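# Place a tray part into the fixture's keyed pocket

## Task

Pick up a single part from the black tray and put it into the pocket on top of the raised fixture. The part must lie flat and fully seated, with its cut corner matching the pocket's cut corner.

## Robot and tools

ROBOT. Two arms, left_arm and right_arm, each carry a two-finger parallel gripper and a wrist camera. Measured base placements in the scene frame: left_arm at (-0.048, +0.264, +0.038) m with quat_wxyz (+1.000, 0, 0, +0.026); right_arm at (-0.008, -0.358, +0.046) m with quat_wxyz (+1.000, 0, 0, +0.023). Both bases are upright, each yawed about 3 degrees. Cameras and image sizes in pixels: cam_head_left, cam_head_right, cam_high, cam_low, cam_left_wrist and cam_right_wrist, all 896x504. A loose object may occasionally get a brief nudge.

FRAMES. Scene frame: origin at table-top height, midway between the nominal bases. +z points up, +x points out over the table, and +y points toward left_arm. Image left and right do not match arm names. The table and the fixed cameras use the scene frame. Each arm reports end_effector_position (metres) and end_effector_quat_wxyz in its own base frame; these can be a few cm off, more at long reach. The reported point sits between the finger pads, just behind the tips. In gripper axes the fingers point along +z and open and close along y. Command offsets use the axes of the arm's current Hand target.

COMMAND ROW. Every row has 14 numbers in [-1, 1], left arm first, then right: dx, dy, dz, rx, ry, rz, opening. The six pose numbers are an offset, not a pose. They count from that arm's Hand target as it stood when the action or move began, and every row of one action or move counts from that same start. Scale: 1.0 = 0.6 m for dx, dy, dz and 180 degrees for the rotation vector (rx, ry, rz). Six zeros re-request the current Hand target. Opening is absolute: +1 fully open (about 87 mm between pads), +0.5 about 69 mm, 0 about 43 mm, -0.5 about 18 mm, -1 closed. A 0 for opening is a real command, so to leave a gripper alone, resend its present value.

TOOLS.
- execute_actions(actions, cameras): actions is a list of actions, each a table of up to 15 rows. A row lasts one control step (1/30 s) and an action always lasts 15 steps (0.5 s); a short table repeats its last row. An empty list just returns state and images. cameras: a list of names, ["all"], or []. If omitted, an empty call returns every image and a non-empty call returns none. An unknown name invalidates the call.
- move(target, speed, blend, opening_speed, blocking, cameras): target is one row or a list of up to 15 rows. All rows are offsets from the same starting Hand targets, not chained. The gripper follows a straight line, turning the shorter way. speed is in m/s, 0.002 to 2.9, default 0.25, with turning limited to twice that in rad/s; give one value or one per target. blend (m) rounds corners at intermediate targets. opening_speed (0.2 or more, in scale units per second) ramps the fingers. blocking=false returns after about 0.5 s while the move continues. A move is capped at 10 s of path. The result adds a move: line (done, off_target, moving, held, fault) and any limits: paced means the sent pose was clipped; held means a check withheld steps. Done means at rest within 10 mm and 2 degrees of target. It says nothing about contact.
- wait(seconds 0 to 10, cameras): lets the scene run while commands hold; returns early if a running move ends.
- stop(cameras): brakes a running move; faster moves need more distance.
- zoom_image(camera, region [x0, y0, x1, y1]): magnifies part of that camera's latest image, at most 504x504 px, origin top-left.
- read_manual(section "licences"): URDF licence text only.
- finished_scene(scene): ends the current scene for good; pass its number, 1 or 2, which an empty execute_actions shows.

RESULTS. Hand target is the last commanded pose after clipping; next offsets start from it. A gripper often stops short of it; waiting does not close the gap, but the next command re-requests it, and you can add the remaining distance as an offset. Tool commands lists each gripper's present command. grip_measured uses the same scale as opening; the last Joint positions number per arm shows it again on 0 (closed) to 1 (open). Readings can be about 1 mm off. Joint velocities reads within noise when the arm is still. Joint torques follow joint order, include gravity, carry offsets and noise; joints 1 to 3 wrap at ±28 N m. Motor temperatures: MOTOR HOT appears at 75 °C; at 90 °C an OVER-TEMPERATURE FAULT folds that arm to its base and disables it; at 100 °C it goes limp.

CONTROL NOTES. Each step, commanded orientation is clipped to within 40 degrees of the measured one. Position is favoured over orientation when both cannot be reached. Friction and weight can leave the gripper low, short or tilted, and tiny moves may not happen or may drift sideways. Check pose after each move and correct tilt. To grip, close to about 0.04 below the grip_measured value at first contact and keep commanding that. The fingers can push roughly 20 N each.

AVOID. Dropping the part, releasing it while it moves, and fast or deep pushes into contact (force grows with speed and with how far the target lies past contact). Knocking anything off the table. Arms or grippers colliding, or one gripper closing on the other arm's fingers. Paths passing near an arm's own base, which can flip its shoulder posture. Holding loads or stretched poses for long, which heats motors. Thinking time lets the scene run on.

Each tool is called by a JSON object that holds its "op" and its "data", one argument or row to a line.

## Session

{"op": "execute_actions", "data": {
  "actions": []
}}

{"op": "zoom_image", "data": {
  "camera": "cam_high",
  "region": [200, 200, 720, 420]
}}

Scene clock: 0.00 s.
left_arm: end_effector_position=(+0.3867, +0.0514, +0.0564) grip_measured=+1.000 end_effector_quat_wxyz=(+0.581, -0.096, +0.803, +0.091) | right_arm: end_effector_position=(+0.4015, +0.0053, +0.0605) grip_measured=+0.986 end_effector_quat_wxyz=(+0.586, +0.007, +0.810, -0.025)
Joint positions: left_arm=[0.035 1.572 0.39 0.859 -0.227 -0.04 1] | right_arm=[0.059 1.586 0.433 0.835 0.105 0.001 0.993]
Joint velocities: within noise
Joint torques (N m): no reading
Motor temperatures (°C): left_arm=[18 24 21 20 18 18 18] | right_arm=[20 22 22 26 20 19 17]
Heat: left arm: 24 °C; right arm: 26 °C.
Hand target: left_arm +0.3912, +0.0516, +0.0651; +0.592, -0.097, +0.795, +0.090 | right_arm +0.4051, +0.0055, +0.0676; +0.594, +0.008, +0.804, -0.024
Tool commands: left_gripper/opening=+1.0 right_gripper/opening=+1.0

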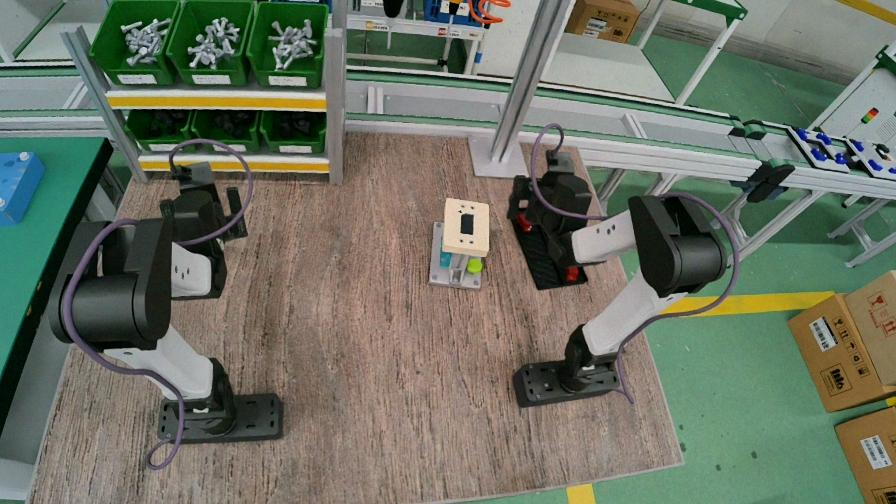

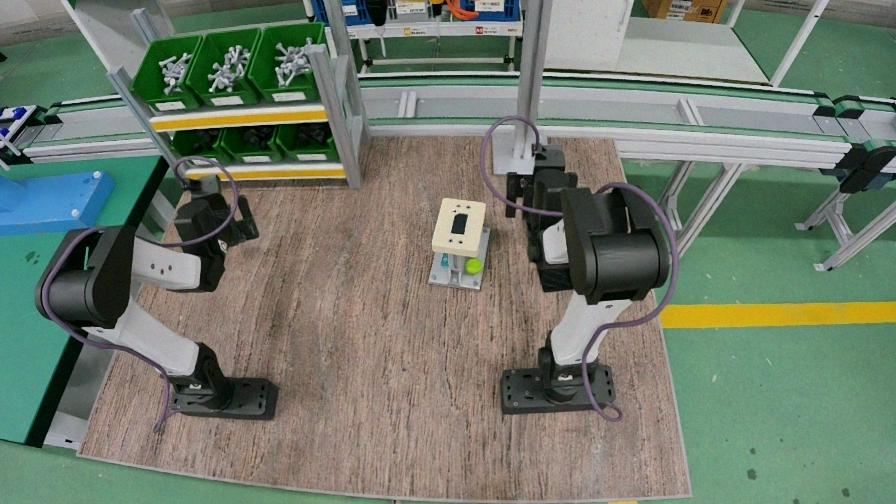

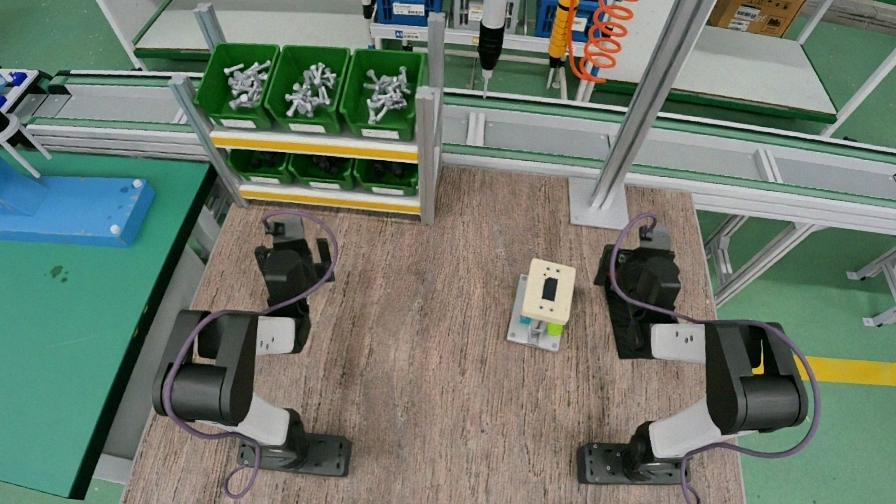

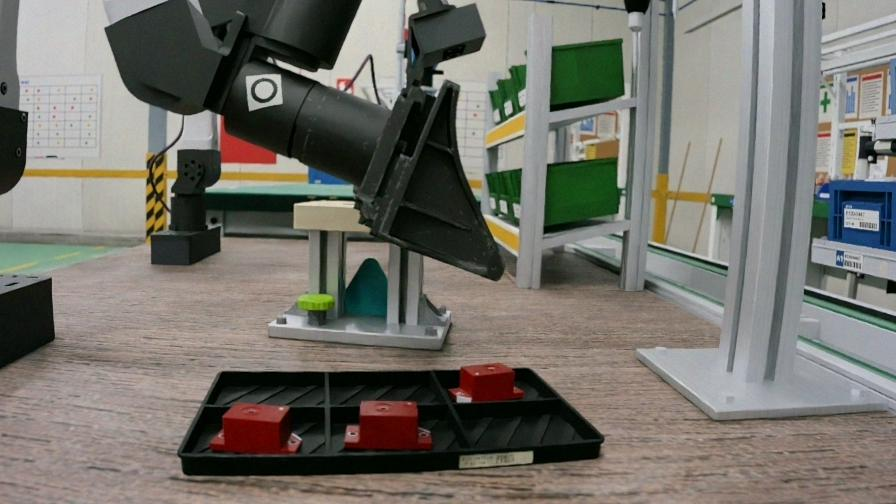

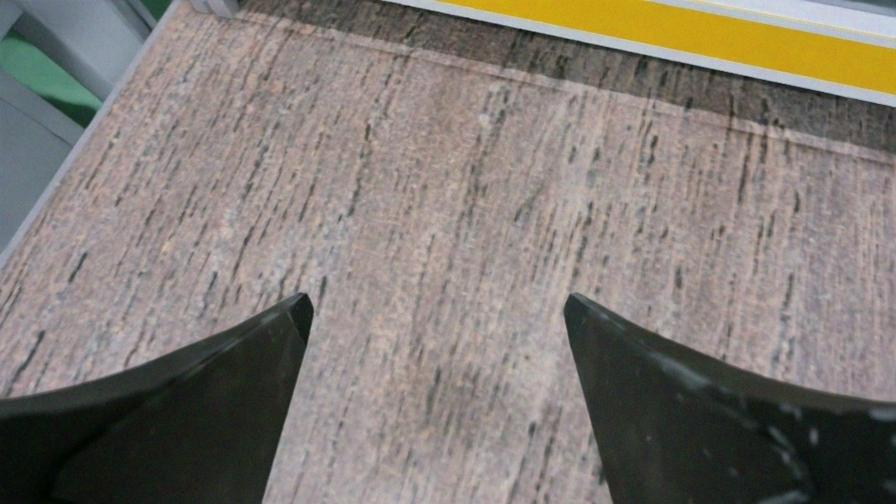

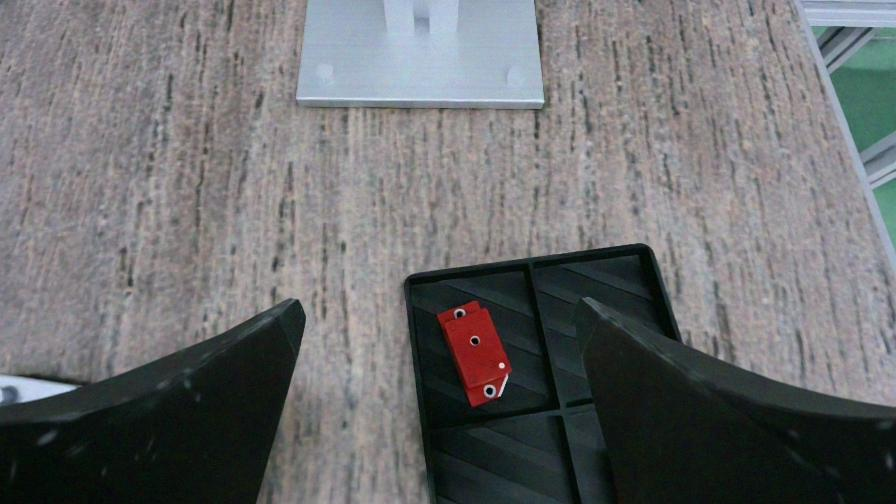

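Region (200, 200, 720, 420) is 520x220 pixels. A region can be at most 504 by 504 pixels.

{"op": "move", "data": {
  "target": [0,0,0,0,0,0,1,-0.1367,-0.012,-0.2073,0,0.139,0,0],
  "cameras": ["all"]
}}

{"op": "zoom_image", "data": {
  "camera": "cam_right_wrist",
  "region": [400, 40, 800, 380]
}}

{"op": "zoom_image", "data": {
  "camera": "cam_right_wrist",
  "region": [0, 80, 300, 380]
}}

Scene clock: 18.07 s.
left_arm: end_effector_position=(+0.3867, +0.0514, +0.0564) grip_measured=+1.000 end_effector_quat_wxyz=(+0.581, -0.096, +0.803, +0.091) | right_arm: end_effector_position=(+0.3047, +0.0024, +0.1710) grip_measured=+0.000 end_effector_quat_wxyz=(+0.394, +0.012, +0.918, -0.028)
Joint positions: left_arm=[0.035 1.572 0.39 0.859 -0.227 -0.04 1] | right_arm=[0.063 1.108 0.96 -0.615 0.106 0.043 0.5]
Joint torques (N m): left_arm=[-0.31 -6.42 6.35 1.99 0.04 0.01] | right_arm=[0.65 -2.59 8.96 1.49 -0.05 0.05]
Motor temperatures (°C): left_arm=[18 25 22 25 18 18 18] | right_arm=[20 24 23 29 20 19 17]
Heat: left arm: 25 °C; right arm: 29 °C.
Hand target: left_arm +0.3912, +0.0516, +0.0651; +0.592, -0.097, +0.795, +0.090 | right_arm +0.3101, +0.0057, +0.1826; +0.406, +0.013, +0.913, -0.022
Off the commanded pose: left_arm 0.010 m, 2 deg | right_arm 0.013 m, 2 deg.
move: off_target (right_arm)

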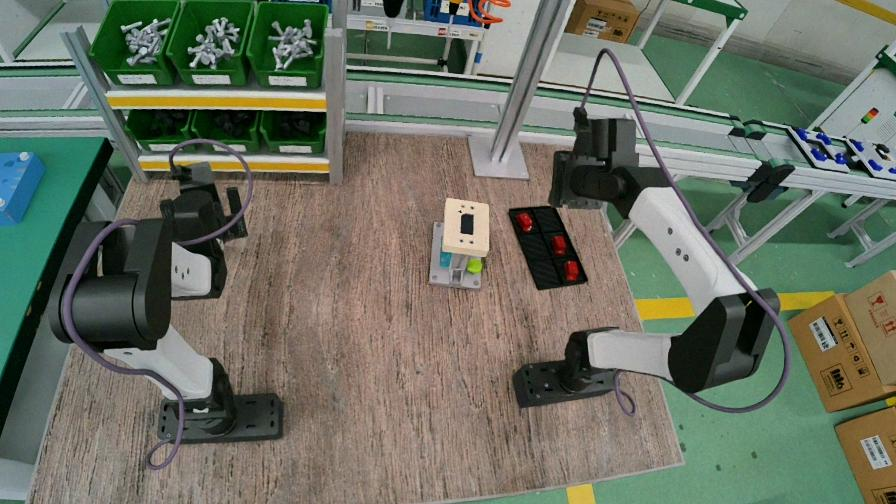

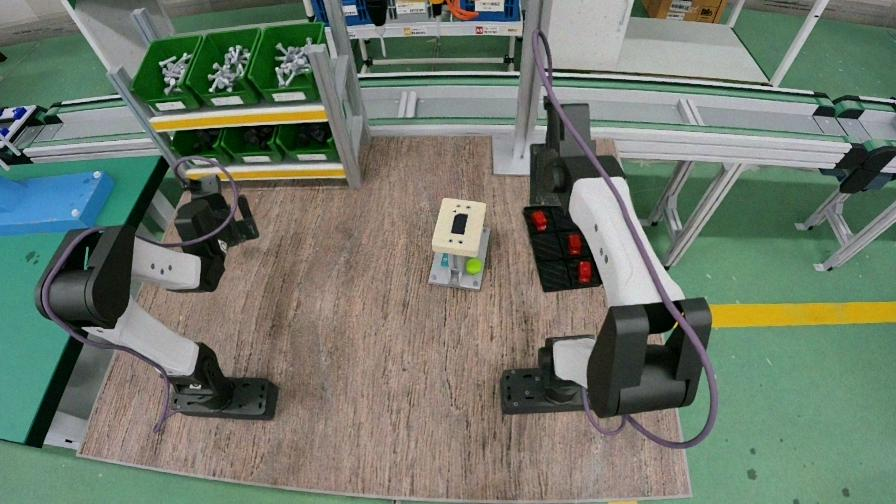

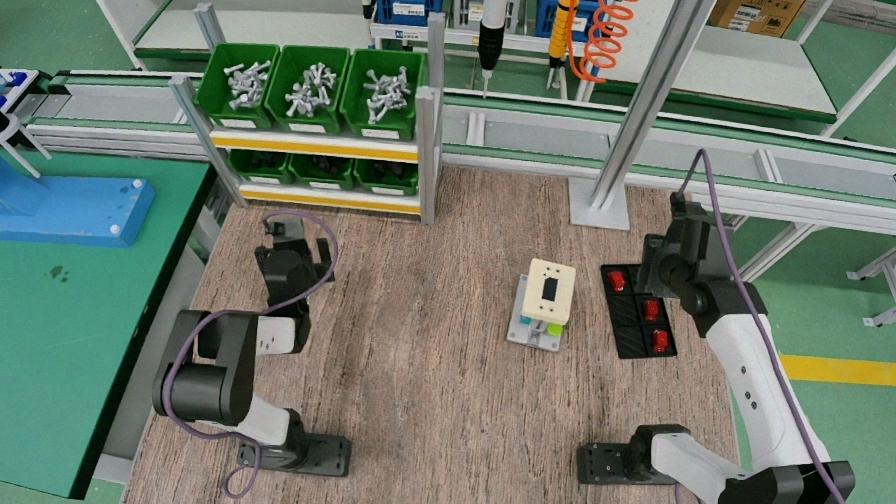

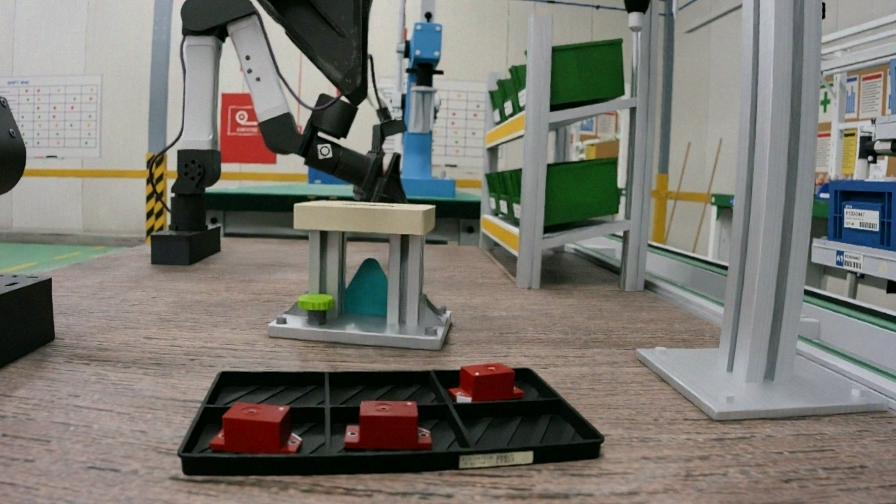

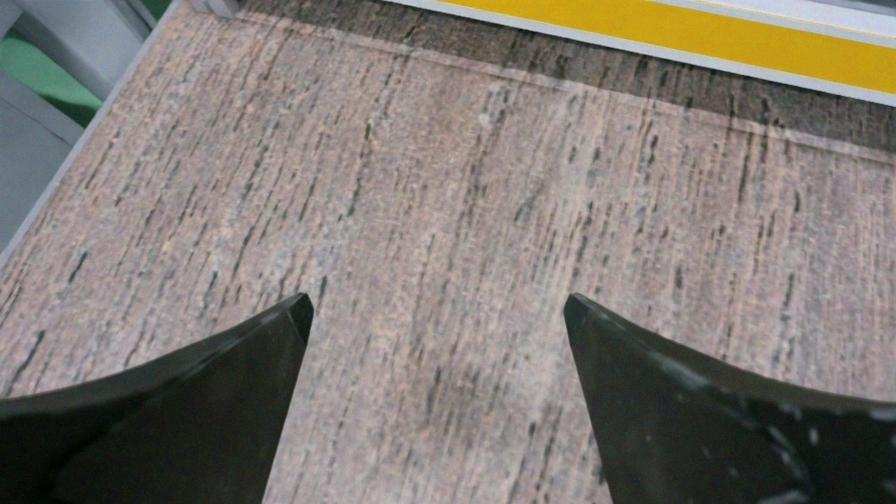

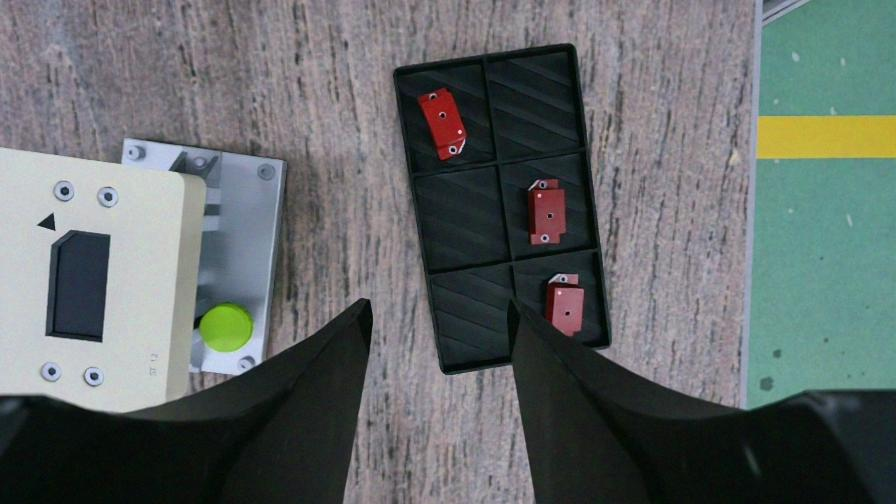

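Scaled by 1.260 from the camera's 896x504 image, which has a finer 1280x720 frame.

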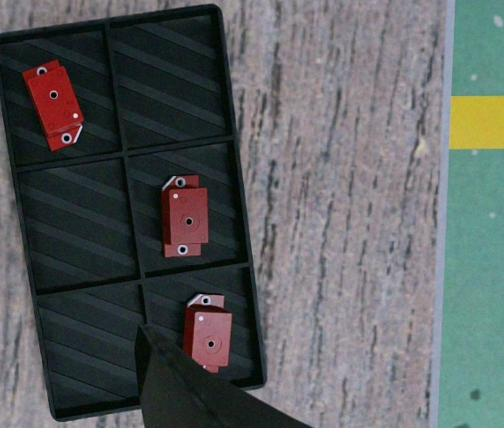

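Scaled by 1.680 from the camera's 896x504 image, which has a finer 1280x720 frame.

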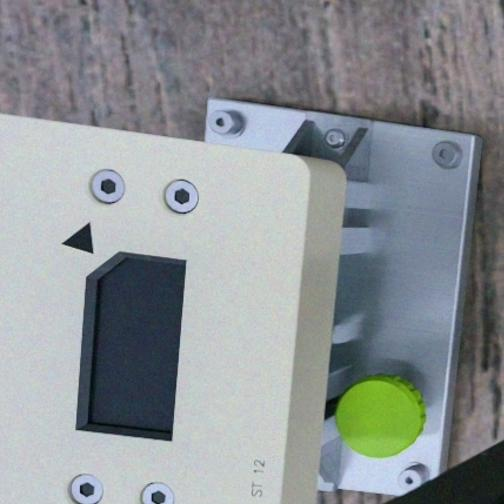

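{"op": "move", "data": {
  "target": [0,0,0,0,0,0,1,0.1207,-0.1462,0.1997,-0.0061,0.1555,0.0082,0],
  "speed": 0.2,
  "cameras": ["cam_right_wrist","cam_low"]
}}

{"op": "zoom_image", "data": {
  "camera": "cam_right_wrist",
  "region": [320, 140, 560, 360]
}}

Scene clock: 55.17 s.
left_arm: end_effector_position=(+0.3867, +0.0514, +0.0564) grip_measured=+1.000 end_effector_quat_wxyz=(+0.581, -0.096, +0.803, +0.091) | right_arm: end_effector_position=(+0.3378, -0.0856, +0.0428) grip_measured=+0.000 end_effector_quat_wxyz=(+0.160, +0.028, +0.987, -0.006)
Joint positions: left_arm=[0.035 1.572 0.39 0.859 -0.227 -0.04 1] | right_arm=[-0.255 1.762 1.2 -0.692 -0.059 -0.19 0.5]
Joint torques (N m): left_arm=[-0.31 -6.43 6.34 1.99 0.04 0.01] | right_arm=[-0.29 -7.27 8.16 0.8 -0.22 -0.08]
Heat: left arm: 28 °C; right arm: 29 °C.
Hand target: left_arm +0.3912, +0.0516, +0.0651; +0.592, -0.097, +0.795, +0.090 | right_arm +0.3468, -0.0876, +0.0513; +0.174, +0.026, +0.984, -0.004
Off the commanded pose: left_arm 0.010 m, 2 deg | right_arm 0.012 m, 2 deg.
move: off_target (right_arm)
Images, in order (width x height): cam_low 896x504, cam_right_wrist 896x504.

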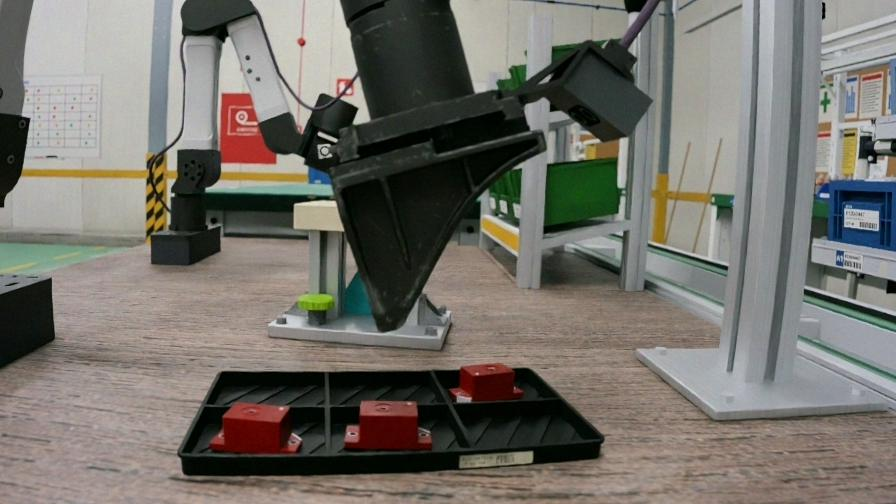

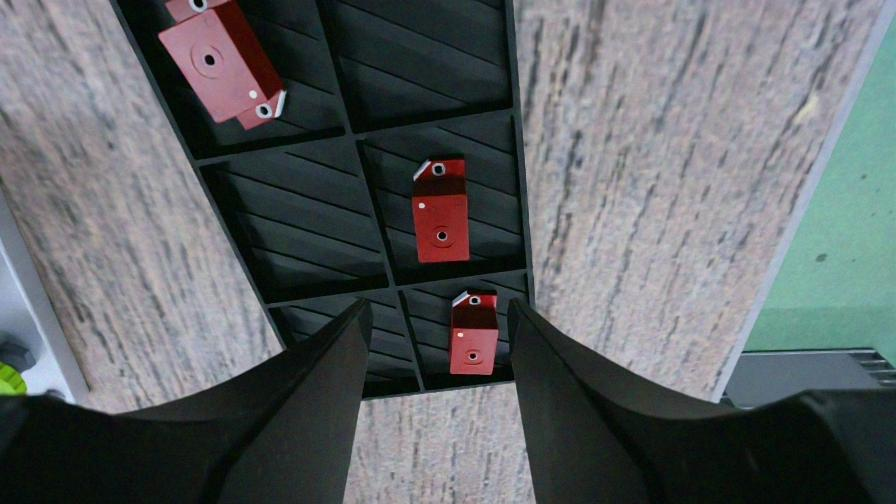

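Scaled by 2.100 from the camera's 896x504 image, which has a finer 1280x720 frame.

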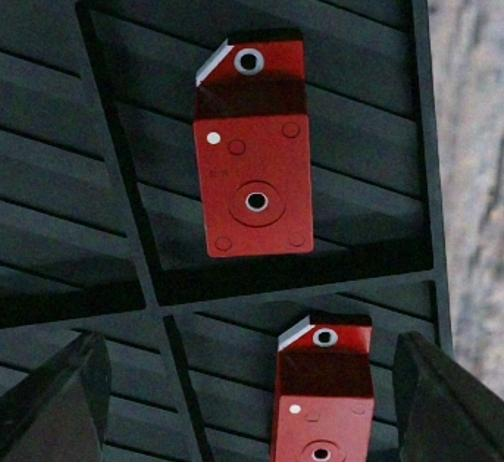

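{"op": "move", "data": {
  "target": [0,0,0,0,0,0,1,0.0449,0.0005,0.095,-0.0063,0,-0.0172,0],
  "speed": 0.1,
  "cameras": ["cam_right_wrist","cam_low"]
}}

{"op": "zoom_image", "data": {
  "camera": "cam_right_wrist",
  "region": [320, 220, 560, 400]
}}

{"op": "zoom_image", "data": {
  "camera": "cam_low",
  "region": [280, 320, 500, 480]
}}

Scene clock: 69.47 s.
left_arm: end_effector_position=(+0.3867, +0.0514, +0.0564) grip_measured=+1.000 end_effector_quat_wxyz=(+0.581, -0.096, +0.803, +0.091) | right_arm: end_effector_position=(+0.3405, -0.0864, -0.0094) grip_measured=+0.000 end_effector_quat_wxyz=(+0.170, -0.002, +0.985, -0.004)
Joint positions: left_arm=[0.035 1.572 0.39 0.859 -0.227 -0.04 1] | right_arm=[-0.259 1.841 1.069 -0.466 -0.079 -0.25 0.5]
Joint torques (N m): left_arm=[-0.31 -6.43 6.35 1.99 0.04 0.01] | right_arm=[-0.61 -7.3 4.82 1 -0.25 -0.09]
Heat: left arm: 28 °C; right arm: 28 °C.
Hand target: left_arm +0.3912, +0.0516, +0.0651; +0.592, -0.097, +0.795, +0.090 | right_arm +0.3411, -0.0870, -0.0115; +0.174, -0.002, +0.985, +0.001
Off the commanded pose: left_arm 0.010 m, 2 deg | right_arm 0.002 m, 1 deg.
move: done
Images, in order (width x height): cam_low 896x504, cam_right_wrist 896x504.

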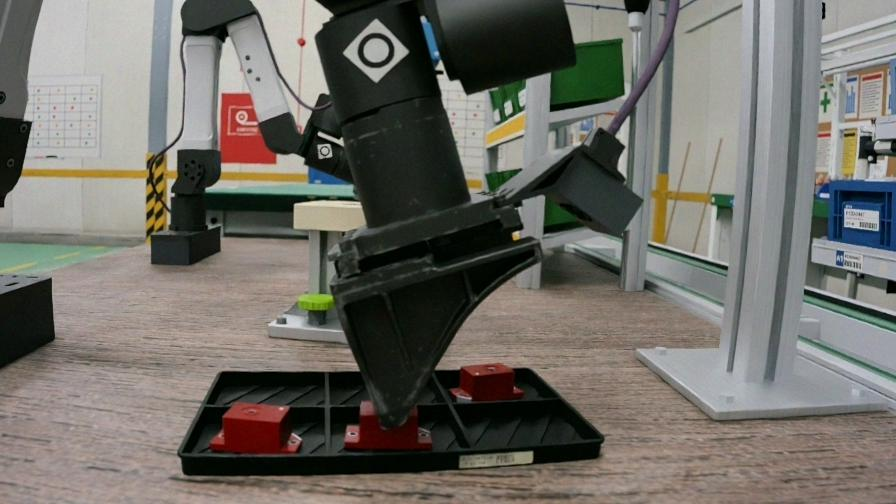

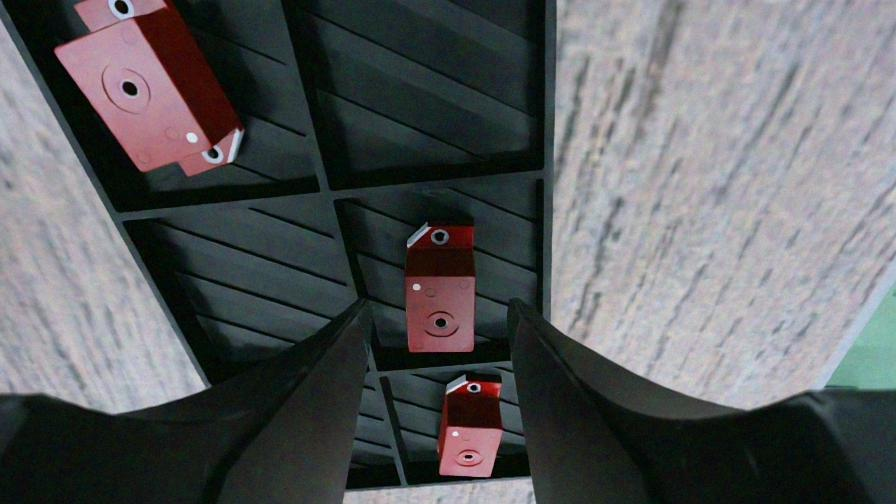

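Scaled by 2.100 from the camera's 896x504 image, which has a finer 1280x720 frame.

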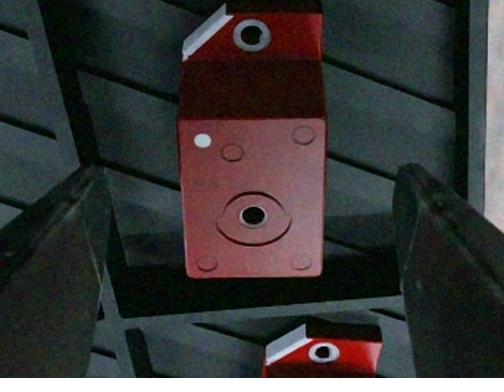

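Scaled by 2.291 from the camera's 896x504 image, which has a finer 1280x720 frame.

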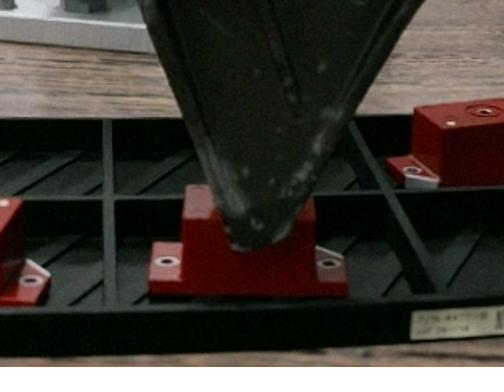

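{"op": "move", "data": {
  "target": [
    [0,0,0,0,0,0,1,0.0014,0,0.0039,0,0,0,0],
    [0,0,0,0,0,0,1,0.0014,0,0.0039,0,0,0,-0.56]
  ],
  "speed": 0.05,
  "opening_speed": 0.4,
  "cameras": ["cam_right_wrist","cam_low"]
}}

{"op": "zoom_image", "data": {
  "camera": "cam_right_wrist",
  "region": [320, 220, 560, 400]
}}

{"op": "zoom_image", "data": {
  "camera": "cam_low",
  "region": [280, 320, 500, 480]
}}

Scene clock: 102.37 s.
left_arm: end_effector_position=(+0.3867, +0.0514, +0.0564) grip_measured=+1.000 end_effector_quat_wxyz=(+0.581, -0.096, +0.803, +0.091) | right_arm: end_effector_position=(+0.3431, -0.0867, -0.0089) grip_measured=-0.469 end_effector_quat_wxyz=(+0.175, -0.003, +0.985, -0.004)
Joint positions: left_arm=[0.035 1.572 0.39 0.859 -0.227 -0.04 1] | right_arm=[-0.259 1.841 1.069 -0.455 -0.082 -0.25 0.265]
Joint torques (N m): left_arm=[-0.31 -6.43 6.34 1.99 0.04 0.01] | right_arm=[-0.61 -6.86 4.46 1.03 -0.23 -0.08]
Heat: left arm: 29 °C; right arm: 28 °C.
Hand target: left_arm +0.3912, +0.0516, +0.0651; +0.592, -0.097, +0.795, +0.090 | right_arm +0.3411, -0.0870, -0.0139; +0.174, -0.003, +0.985, +0.001
Off the commanded pose: left_arm 0.010 m, 2 deg | right_arm 0.005 m, 1 deg.
move: done
Images, in order (width x height): cam_low 896x504, cam_right_wrist 896x504.

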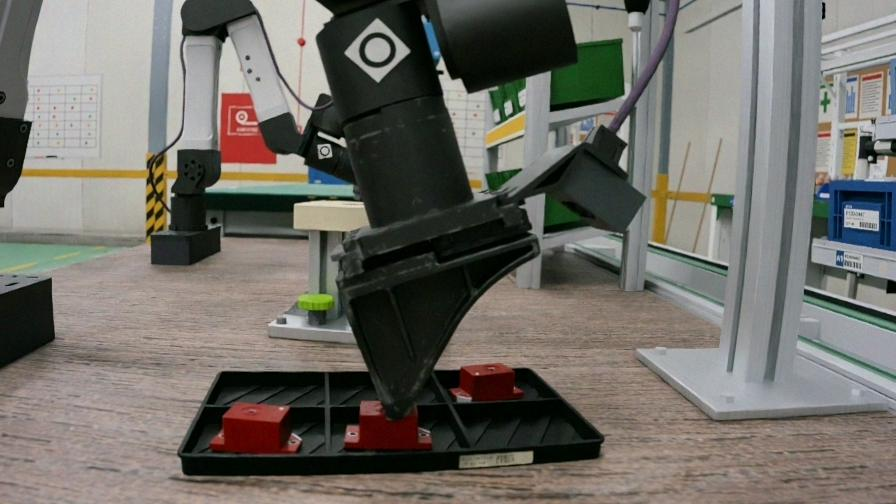

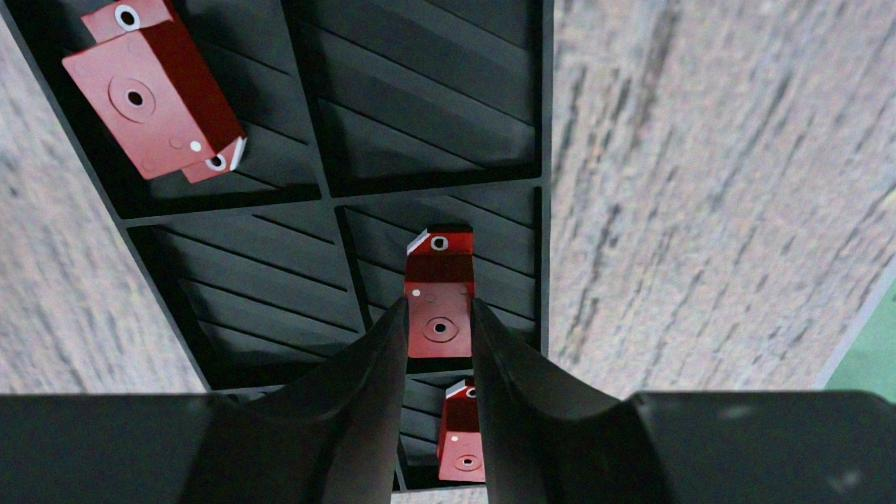

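Scaled by 2.100 from the camera's 896x504 image, which has a finer 1280x720 frame.

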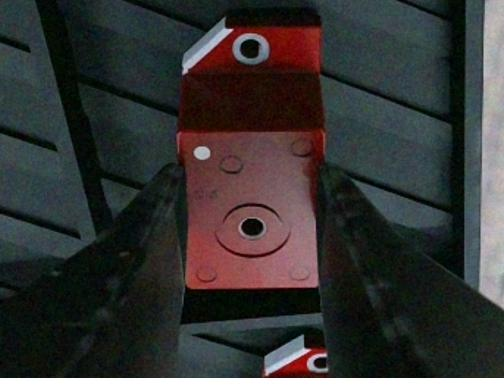

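Scaled by 2.291 from the camera's 896x504 image, which has a finer 1280x720 frame.

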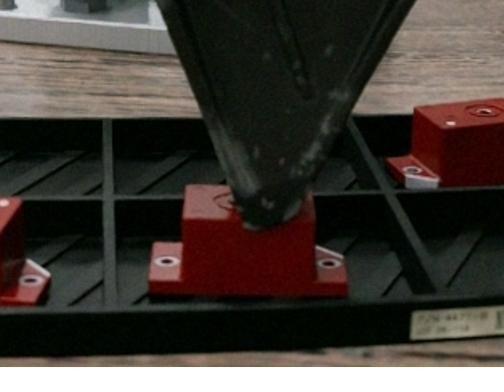

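{"op": "move", "data": {
  "target": [
    [0,0,0,0,0,0,1,0,0,0,0,0,0,0],
    [0,0,0,0,0,0,1,0.0101,0,0.008,0,0,0,0]
  ],
  "speed": 0.05,
  "opening_speed": 0.6,
  "cameras": ["cam_right_wrist","cam_low"]
}}

{"op": "zoom_image", "data": {
  "camera": "cam_right_wrist",
  "region": [320, 220, 560, 400]
}}

{"op": "zoom_image", "data": {
  "camera": "cam_low",
  "region": [280, 320, 500, 480]
}}

Scene clock: 123.23 s.
left_arm: end_effector_position=(+0.3867, +0.0514, +0.0564) grip_measured=+1.000 end_effector_quat_wxyz=(+0.581, -0.096, +0.803, +0.091) | right_arm: end_effector_position=(+0.3376, -0.0865, -0.0170) grip_measured=+0.000 end_effector_quat_wxyz=(+0.172, -0.002, +0.985, -0.004)
Joint positions: left_arm=[0.035 1.572 0.39 0.859 -0.227 -0.04 1] | right_arm=[-0.262 1.844 1.036 -0.426 -0.082 -0.253 0.5]
Joint torques (N m): left_arm=[-0.32 -6.43 6.32 1.99 0.04 0.01] | right_arm=[-0.58 -6.98 4.59 1 -0.24 -0.09]
Motor temperatures (°C): left_arm=[18 27 25 30 18 18 18] | right_arm=[20 26 25 28 20 19 18]
Heat: left arm: 30 °C; right arm: 28 °C.
Hand target: left_arm +0.3912, +0.0516, +0.0651; +0.592, -0.097, +0.795, +0.090 | right_arm +0.3370, -0.0870, -0.0205; +0.174, -0.002, +0.985, +0.001
Off the commanded pose: left_arm 0.010 m, 2 deg | right_arm 0.004 m, 1 deg.
move: done
Images, in order (width x height): cam_low 896x504, cam_right_wrist 896x504.

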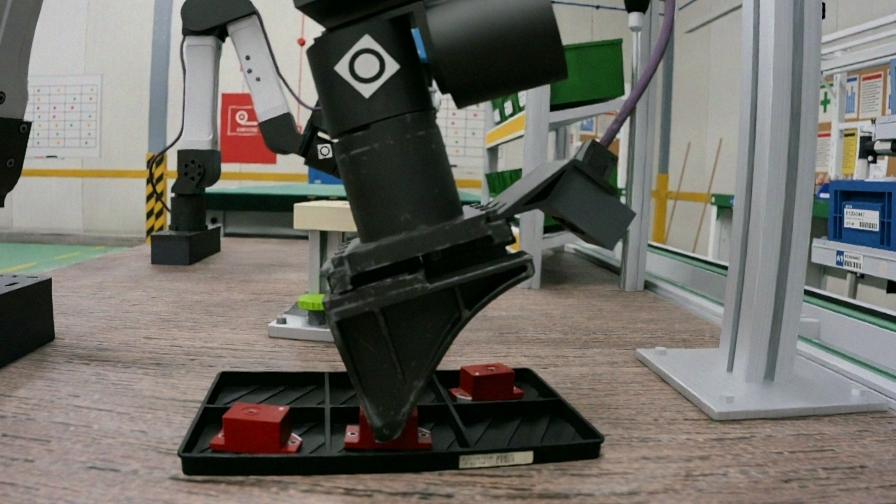

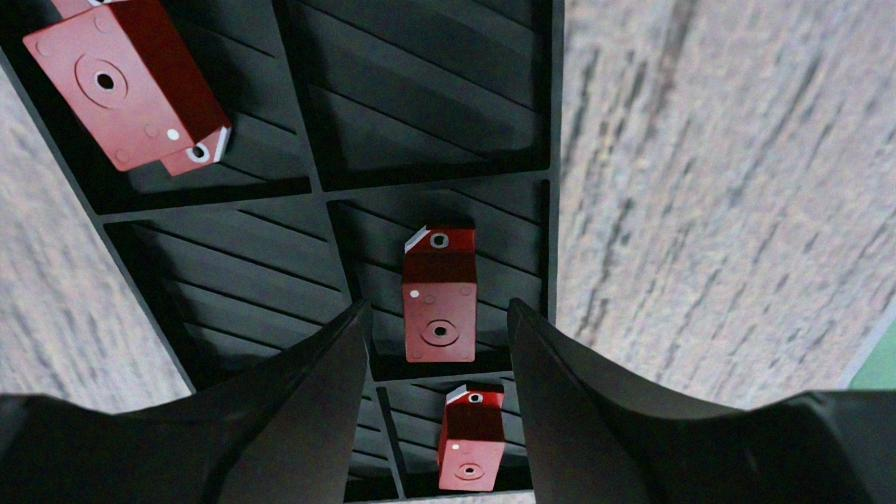

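Scaled by 2.100 from the camera's 896x504 image, which has a finer 1280x720 frame.

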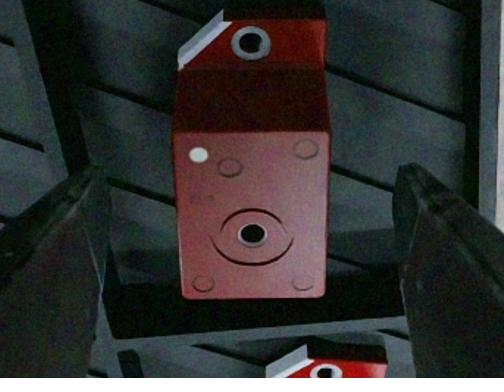

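Scaled by 2.291 from the camera's 896x504 image, which has a finer 1280x720 frame.

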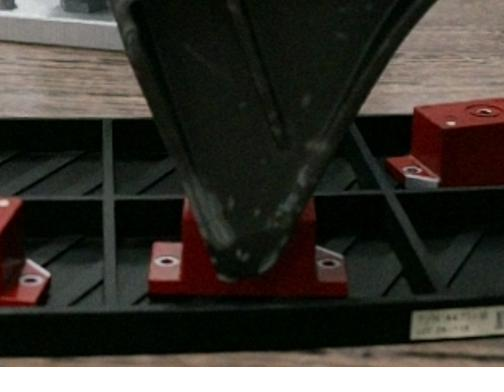

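{"op": "move", "data": {
  "target": [0,0,0,0,0,0,1,0,0,0,0,0,0,-0.57],
  "opening_speed": 0.4,
  "cameras": ["cam_right_wrist","cam_low"]
}}

{"op": "zoom_image", "data": {
  "camera": "cam_right_wrist",
  "region": [320, 220, 560, 400]
}}

{"op": "zoom_image", "data": {
  "camera": "cam_low",
  "region": [280, 320, 500, 480]
}}

Scene clock: 132.13 s.
left_arm: end_effector_position=(+0.3867, +0.0514, +0.0564) grip_measured=+1.000 end_effector_quat_wxyz=(+0.581, -0.096, +0.803, +0.091) | right_arm: end_effector_position=(+0.3378, -0.0866, -0.0170) grip_measured=-0.432 end_effector_quat_wxyz=(+0.173, -0.002, +0.985, -0.004)
Joint positions: left_arm=[0.035 1.572 0.39 0.859 -0.227 -0.04 1] | right_arm=[-0.262 1.844 1.036 -0.425 -0.082 -0.253 0.284]
Joint torques (N m): left_arm=[-0.31 -6.43 6.35 2 0.03 0.01] | right_arm=[-0.58 -6.98 4.59 1.02 -0.24 -0.09]
Heat: left arm: 30 °C; right arm: 28 °C.
Hand target: left_arm +0.3912, +0.0516, +0.0651; +0.592, -0.097, +0.795, +0.090 | right_arm +0.3370, -0.0870, -0.0205; +0.174, -0.003, +0.985, +0.001
Off the commanded pose: left_arm 0.010 m, 2 deg | right_arm 0.004 m, 1 deg.
move: done
Images, in order (width x height): cam_low 896x504, cam_right_wrist 896x504.

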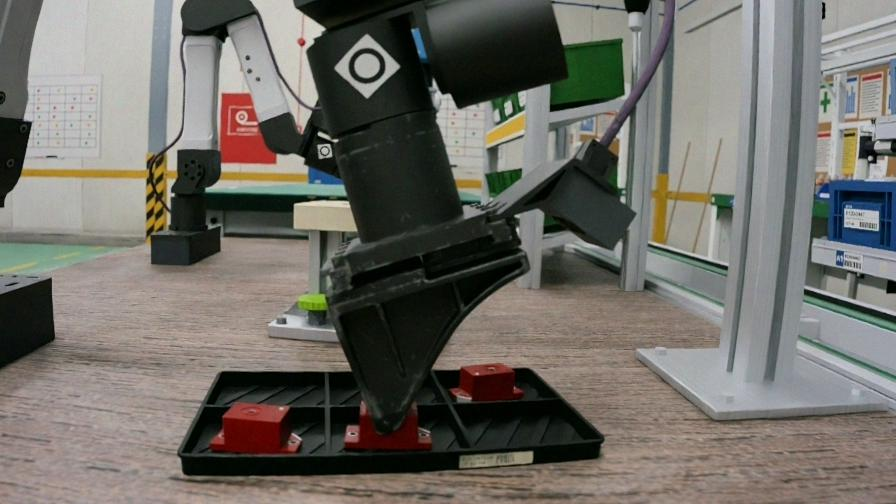

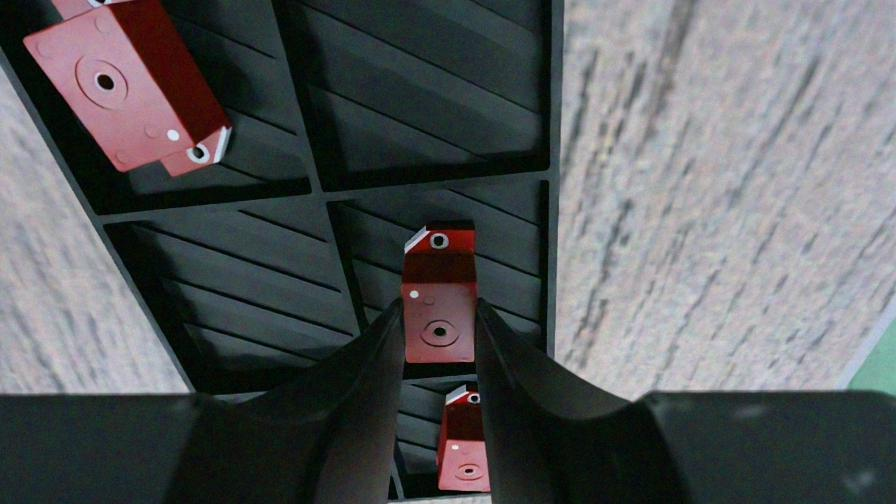

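Scaled by 2.100 from the camera's 896x504 image, which has a finer 1280x720 frame.

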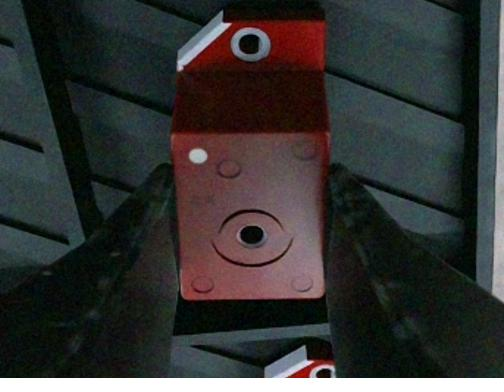

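Scaled by 2.291 from the camera's 896x504 image, which has a finer 1280x720 frame.

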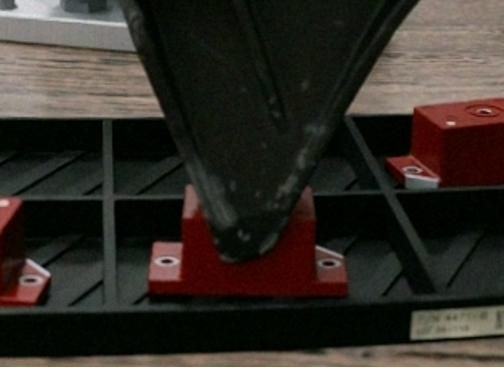

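{"op": "move", "data": {
  "target": [
    [0,0,0,0,0,0,1,-0.0627,0,-0.1723,0,0,0,-0.57],
    [0,0,0,0,0,0,1,-0.0167,0.4588,-0.328,0.0171,0,0.047,-0.57]
  ],
  "speed": 0.18,
  "blend": 0.03,
  "cameras": ["cam_right_wrist","cam_low","cam_high"]
}}

{"op": "zoom_image", "data": {
  "camera": "cam_right_wrist",
  "region": [300, 20, 620, 380]
}}

{"op": "zoom_image", "data": {
  "camera": "cam_low",
  "region": [240, 120, 500, 360]
}}

Scene clock: 159.63 s.
left_arm: end_effector_position=(+0.3867, +0.0514, +0.0564) grip_measured=+1.000 end_effector_quat_wxyz=(+0.581, -0.096, +0.803, +0.091) | right_arm: end_effector_position=(+0.2715, +0.1844, +0.1587) grip_measured=-0.432 end_effector_quat_wxyz=(+0.160, +0.069, +0.985, -0.019)
Joint positions: left_arm=[0.035 1.572 0.39 0.859 -0.227 -0.04 1] | right_arm=[0.638 1.693 1.592 -1.246 0.236 0.75 0.284]
Joint torques (N m): left_arm=[-0.32 -6.42 6.32 1.99 0.04 0.01] | right_arm=[0.31 -6.57 8.54 0.6 0.22 0.06]
Heat: left arm: 31 °C; right arm: 28 °C.
Hand target: left_arm +0.3912, +0.0516, +0.0651; +0.592, -0.097, +0.795, +0.090 | right_arm +0.2776, +0.1880, +0.1679; +0.173, +0.075, +0.982, -0.013
Off the commanded pose: left_arm 0.010 m, 2 deg | right_arm 0.012 m, 2 deg.
move: off_target (right_arm)
Images, in order (width x height): cam_high 896x504, cam_low 896x504, cam_right_wrist 896x504.

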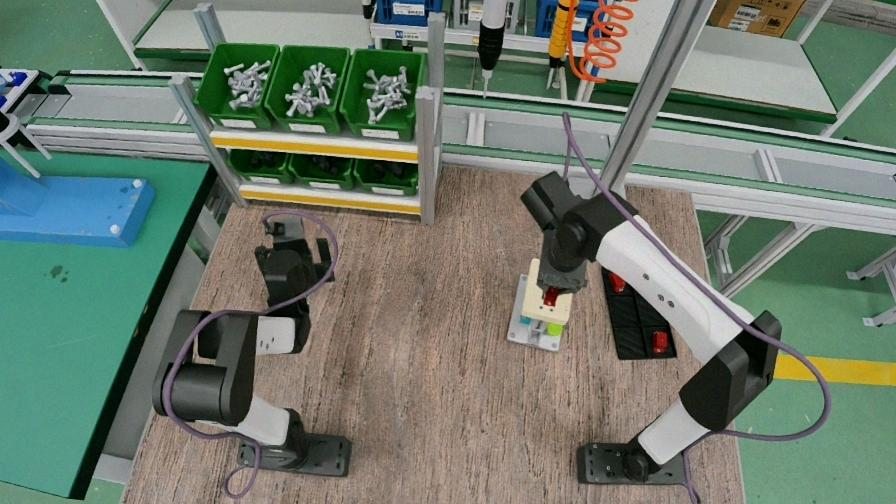

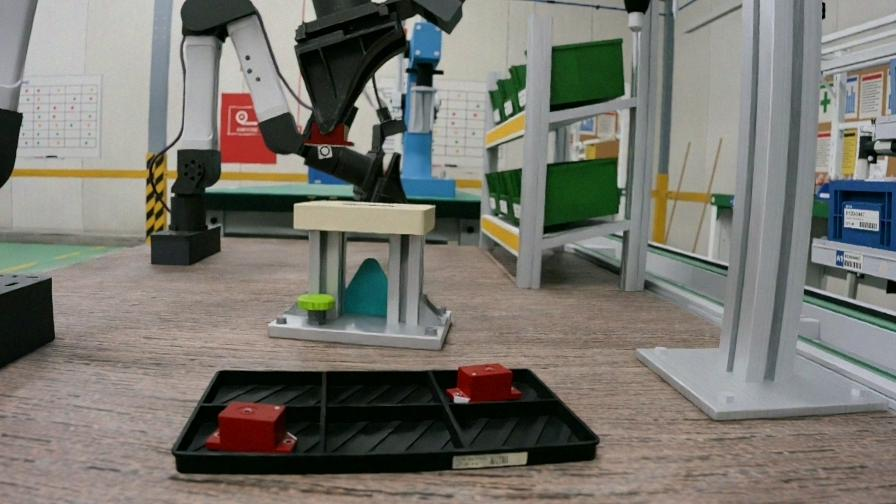

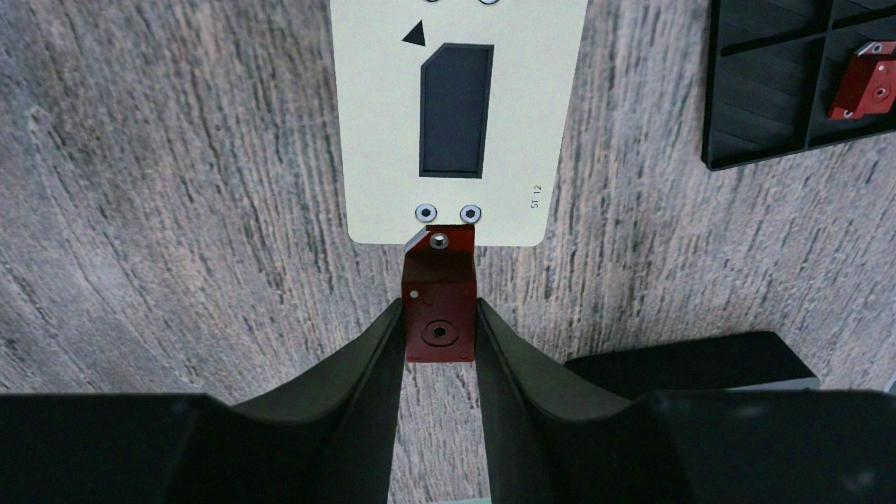

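Scaled by 1.400 from the camera's 896x504 image, which has a finer 1280x720 frame.

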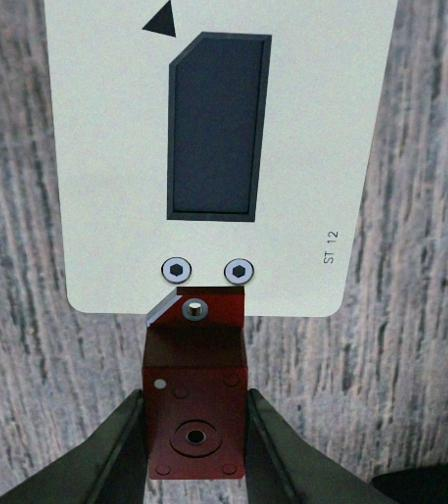

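Scaled by 1.938 from the camera's 896x504 image, which has a finer 1280x720 frame.

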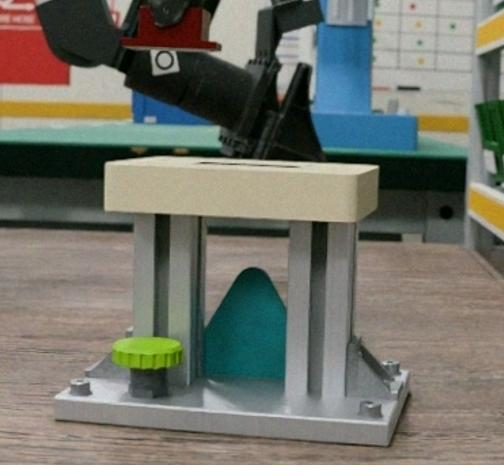

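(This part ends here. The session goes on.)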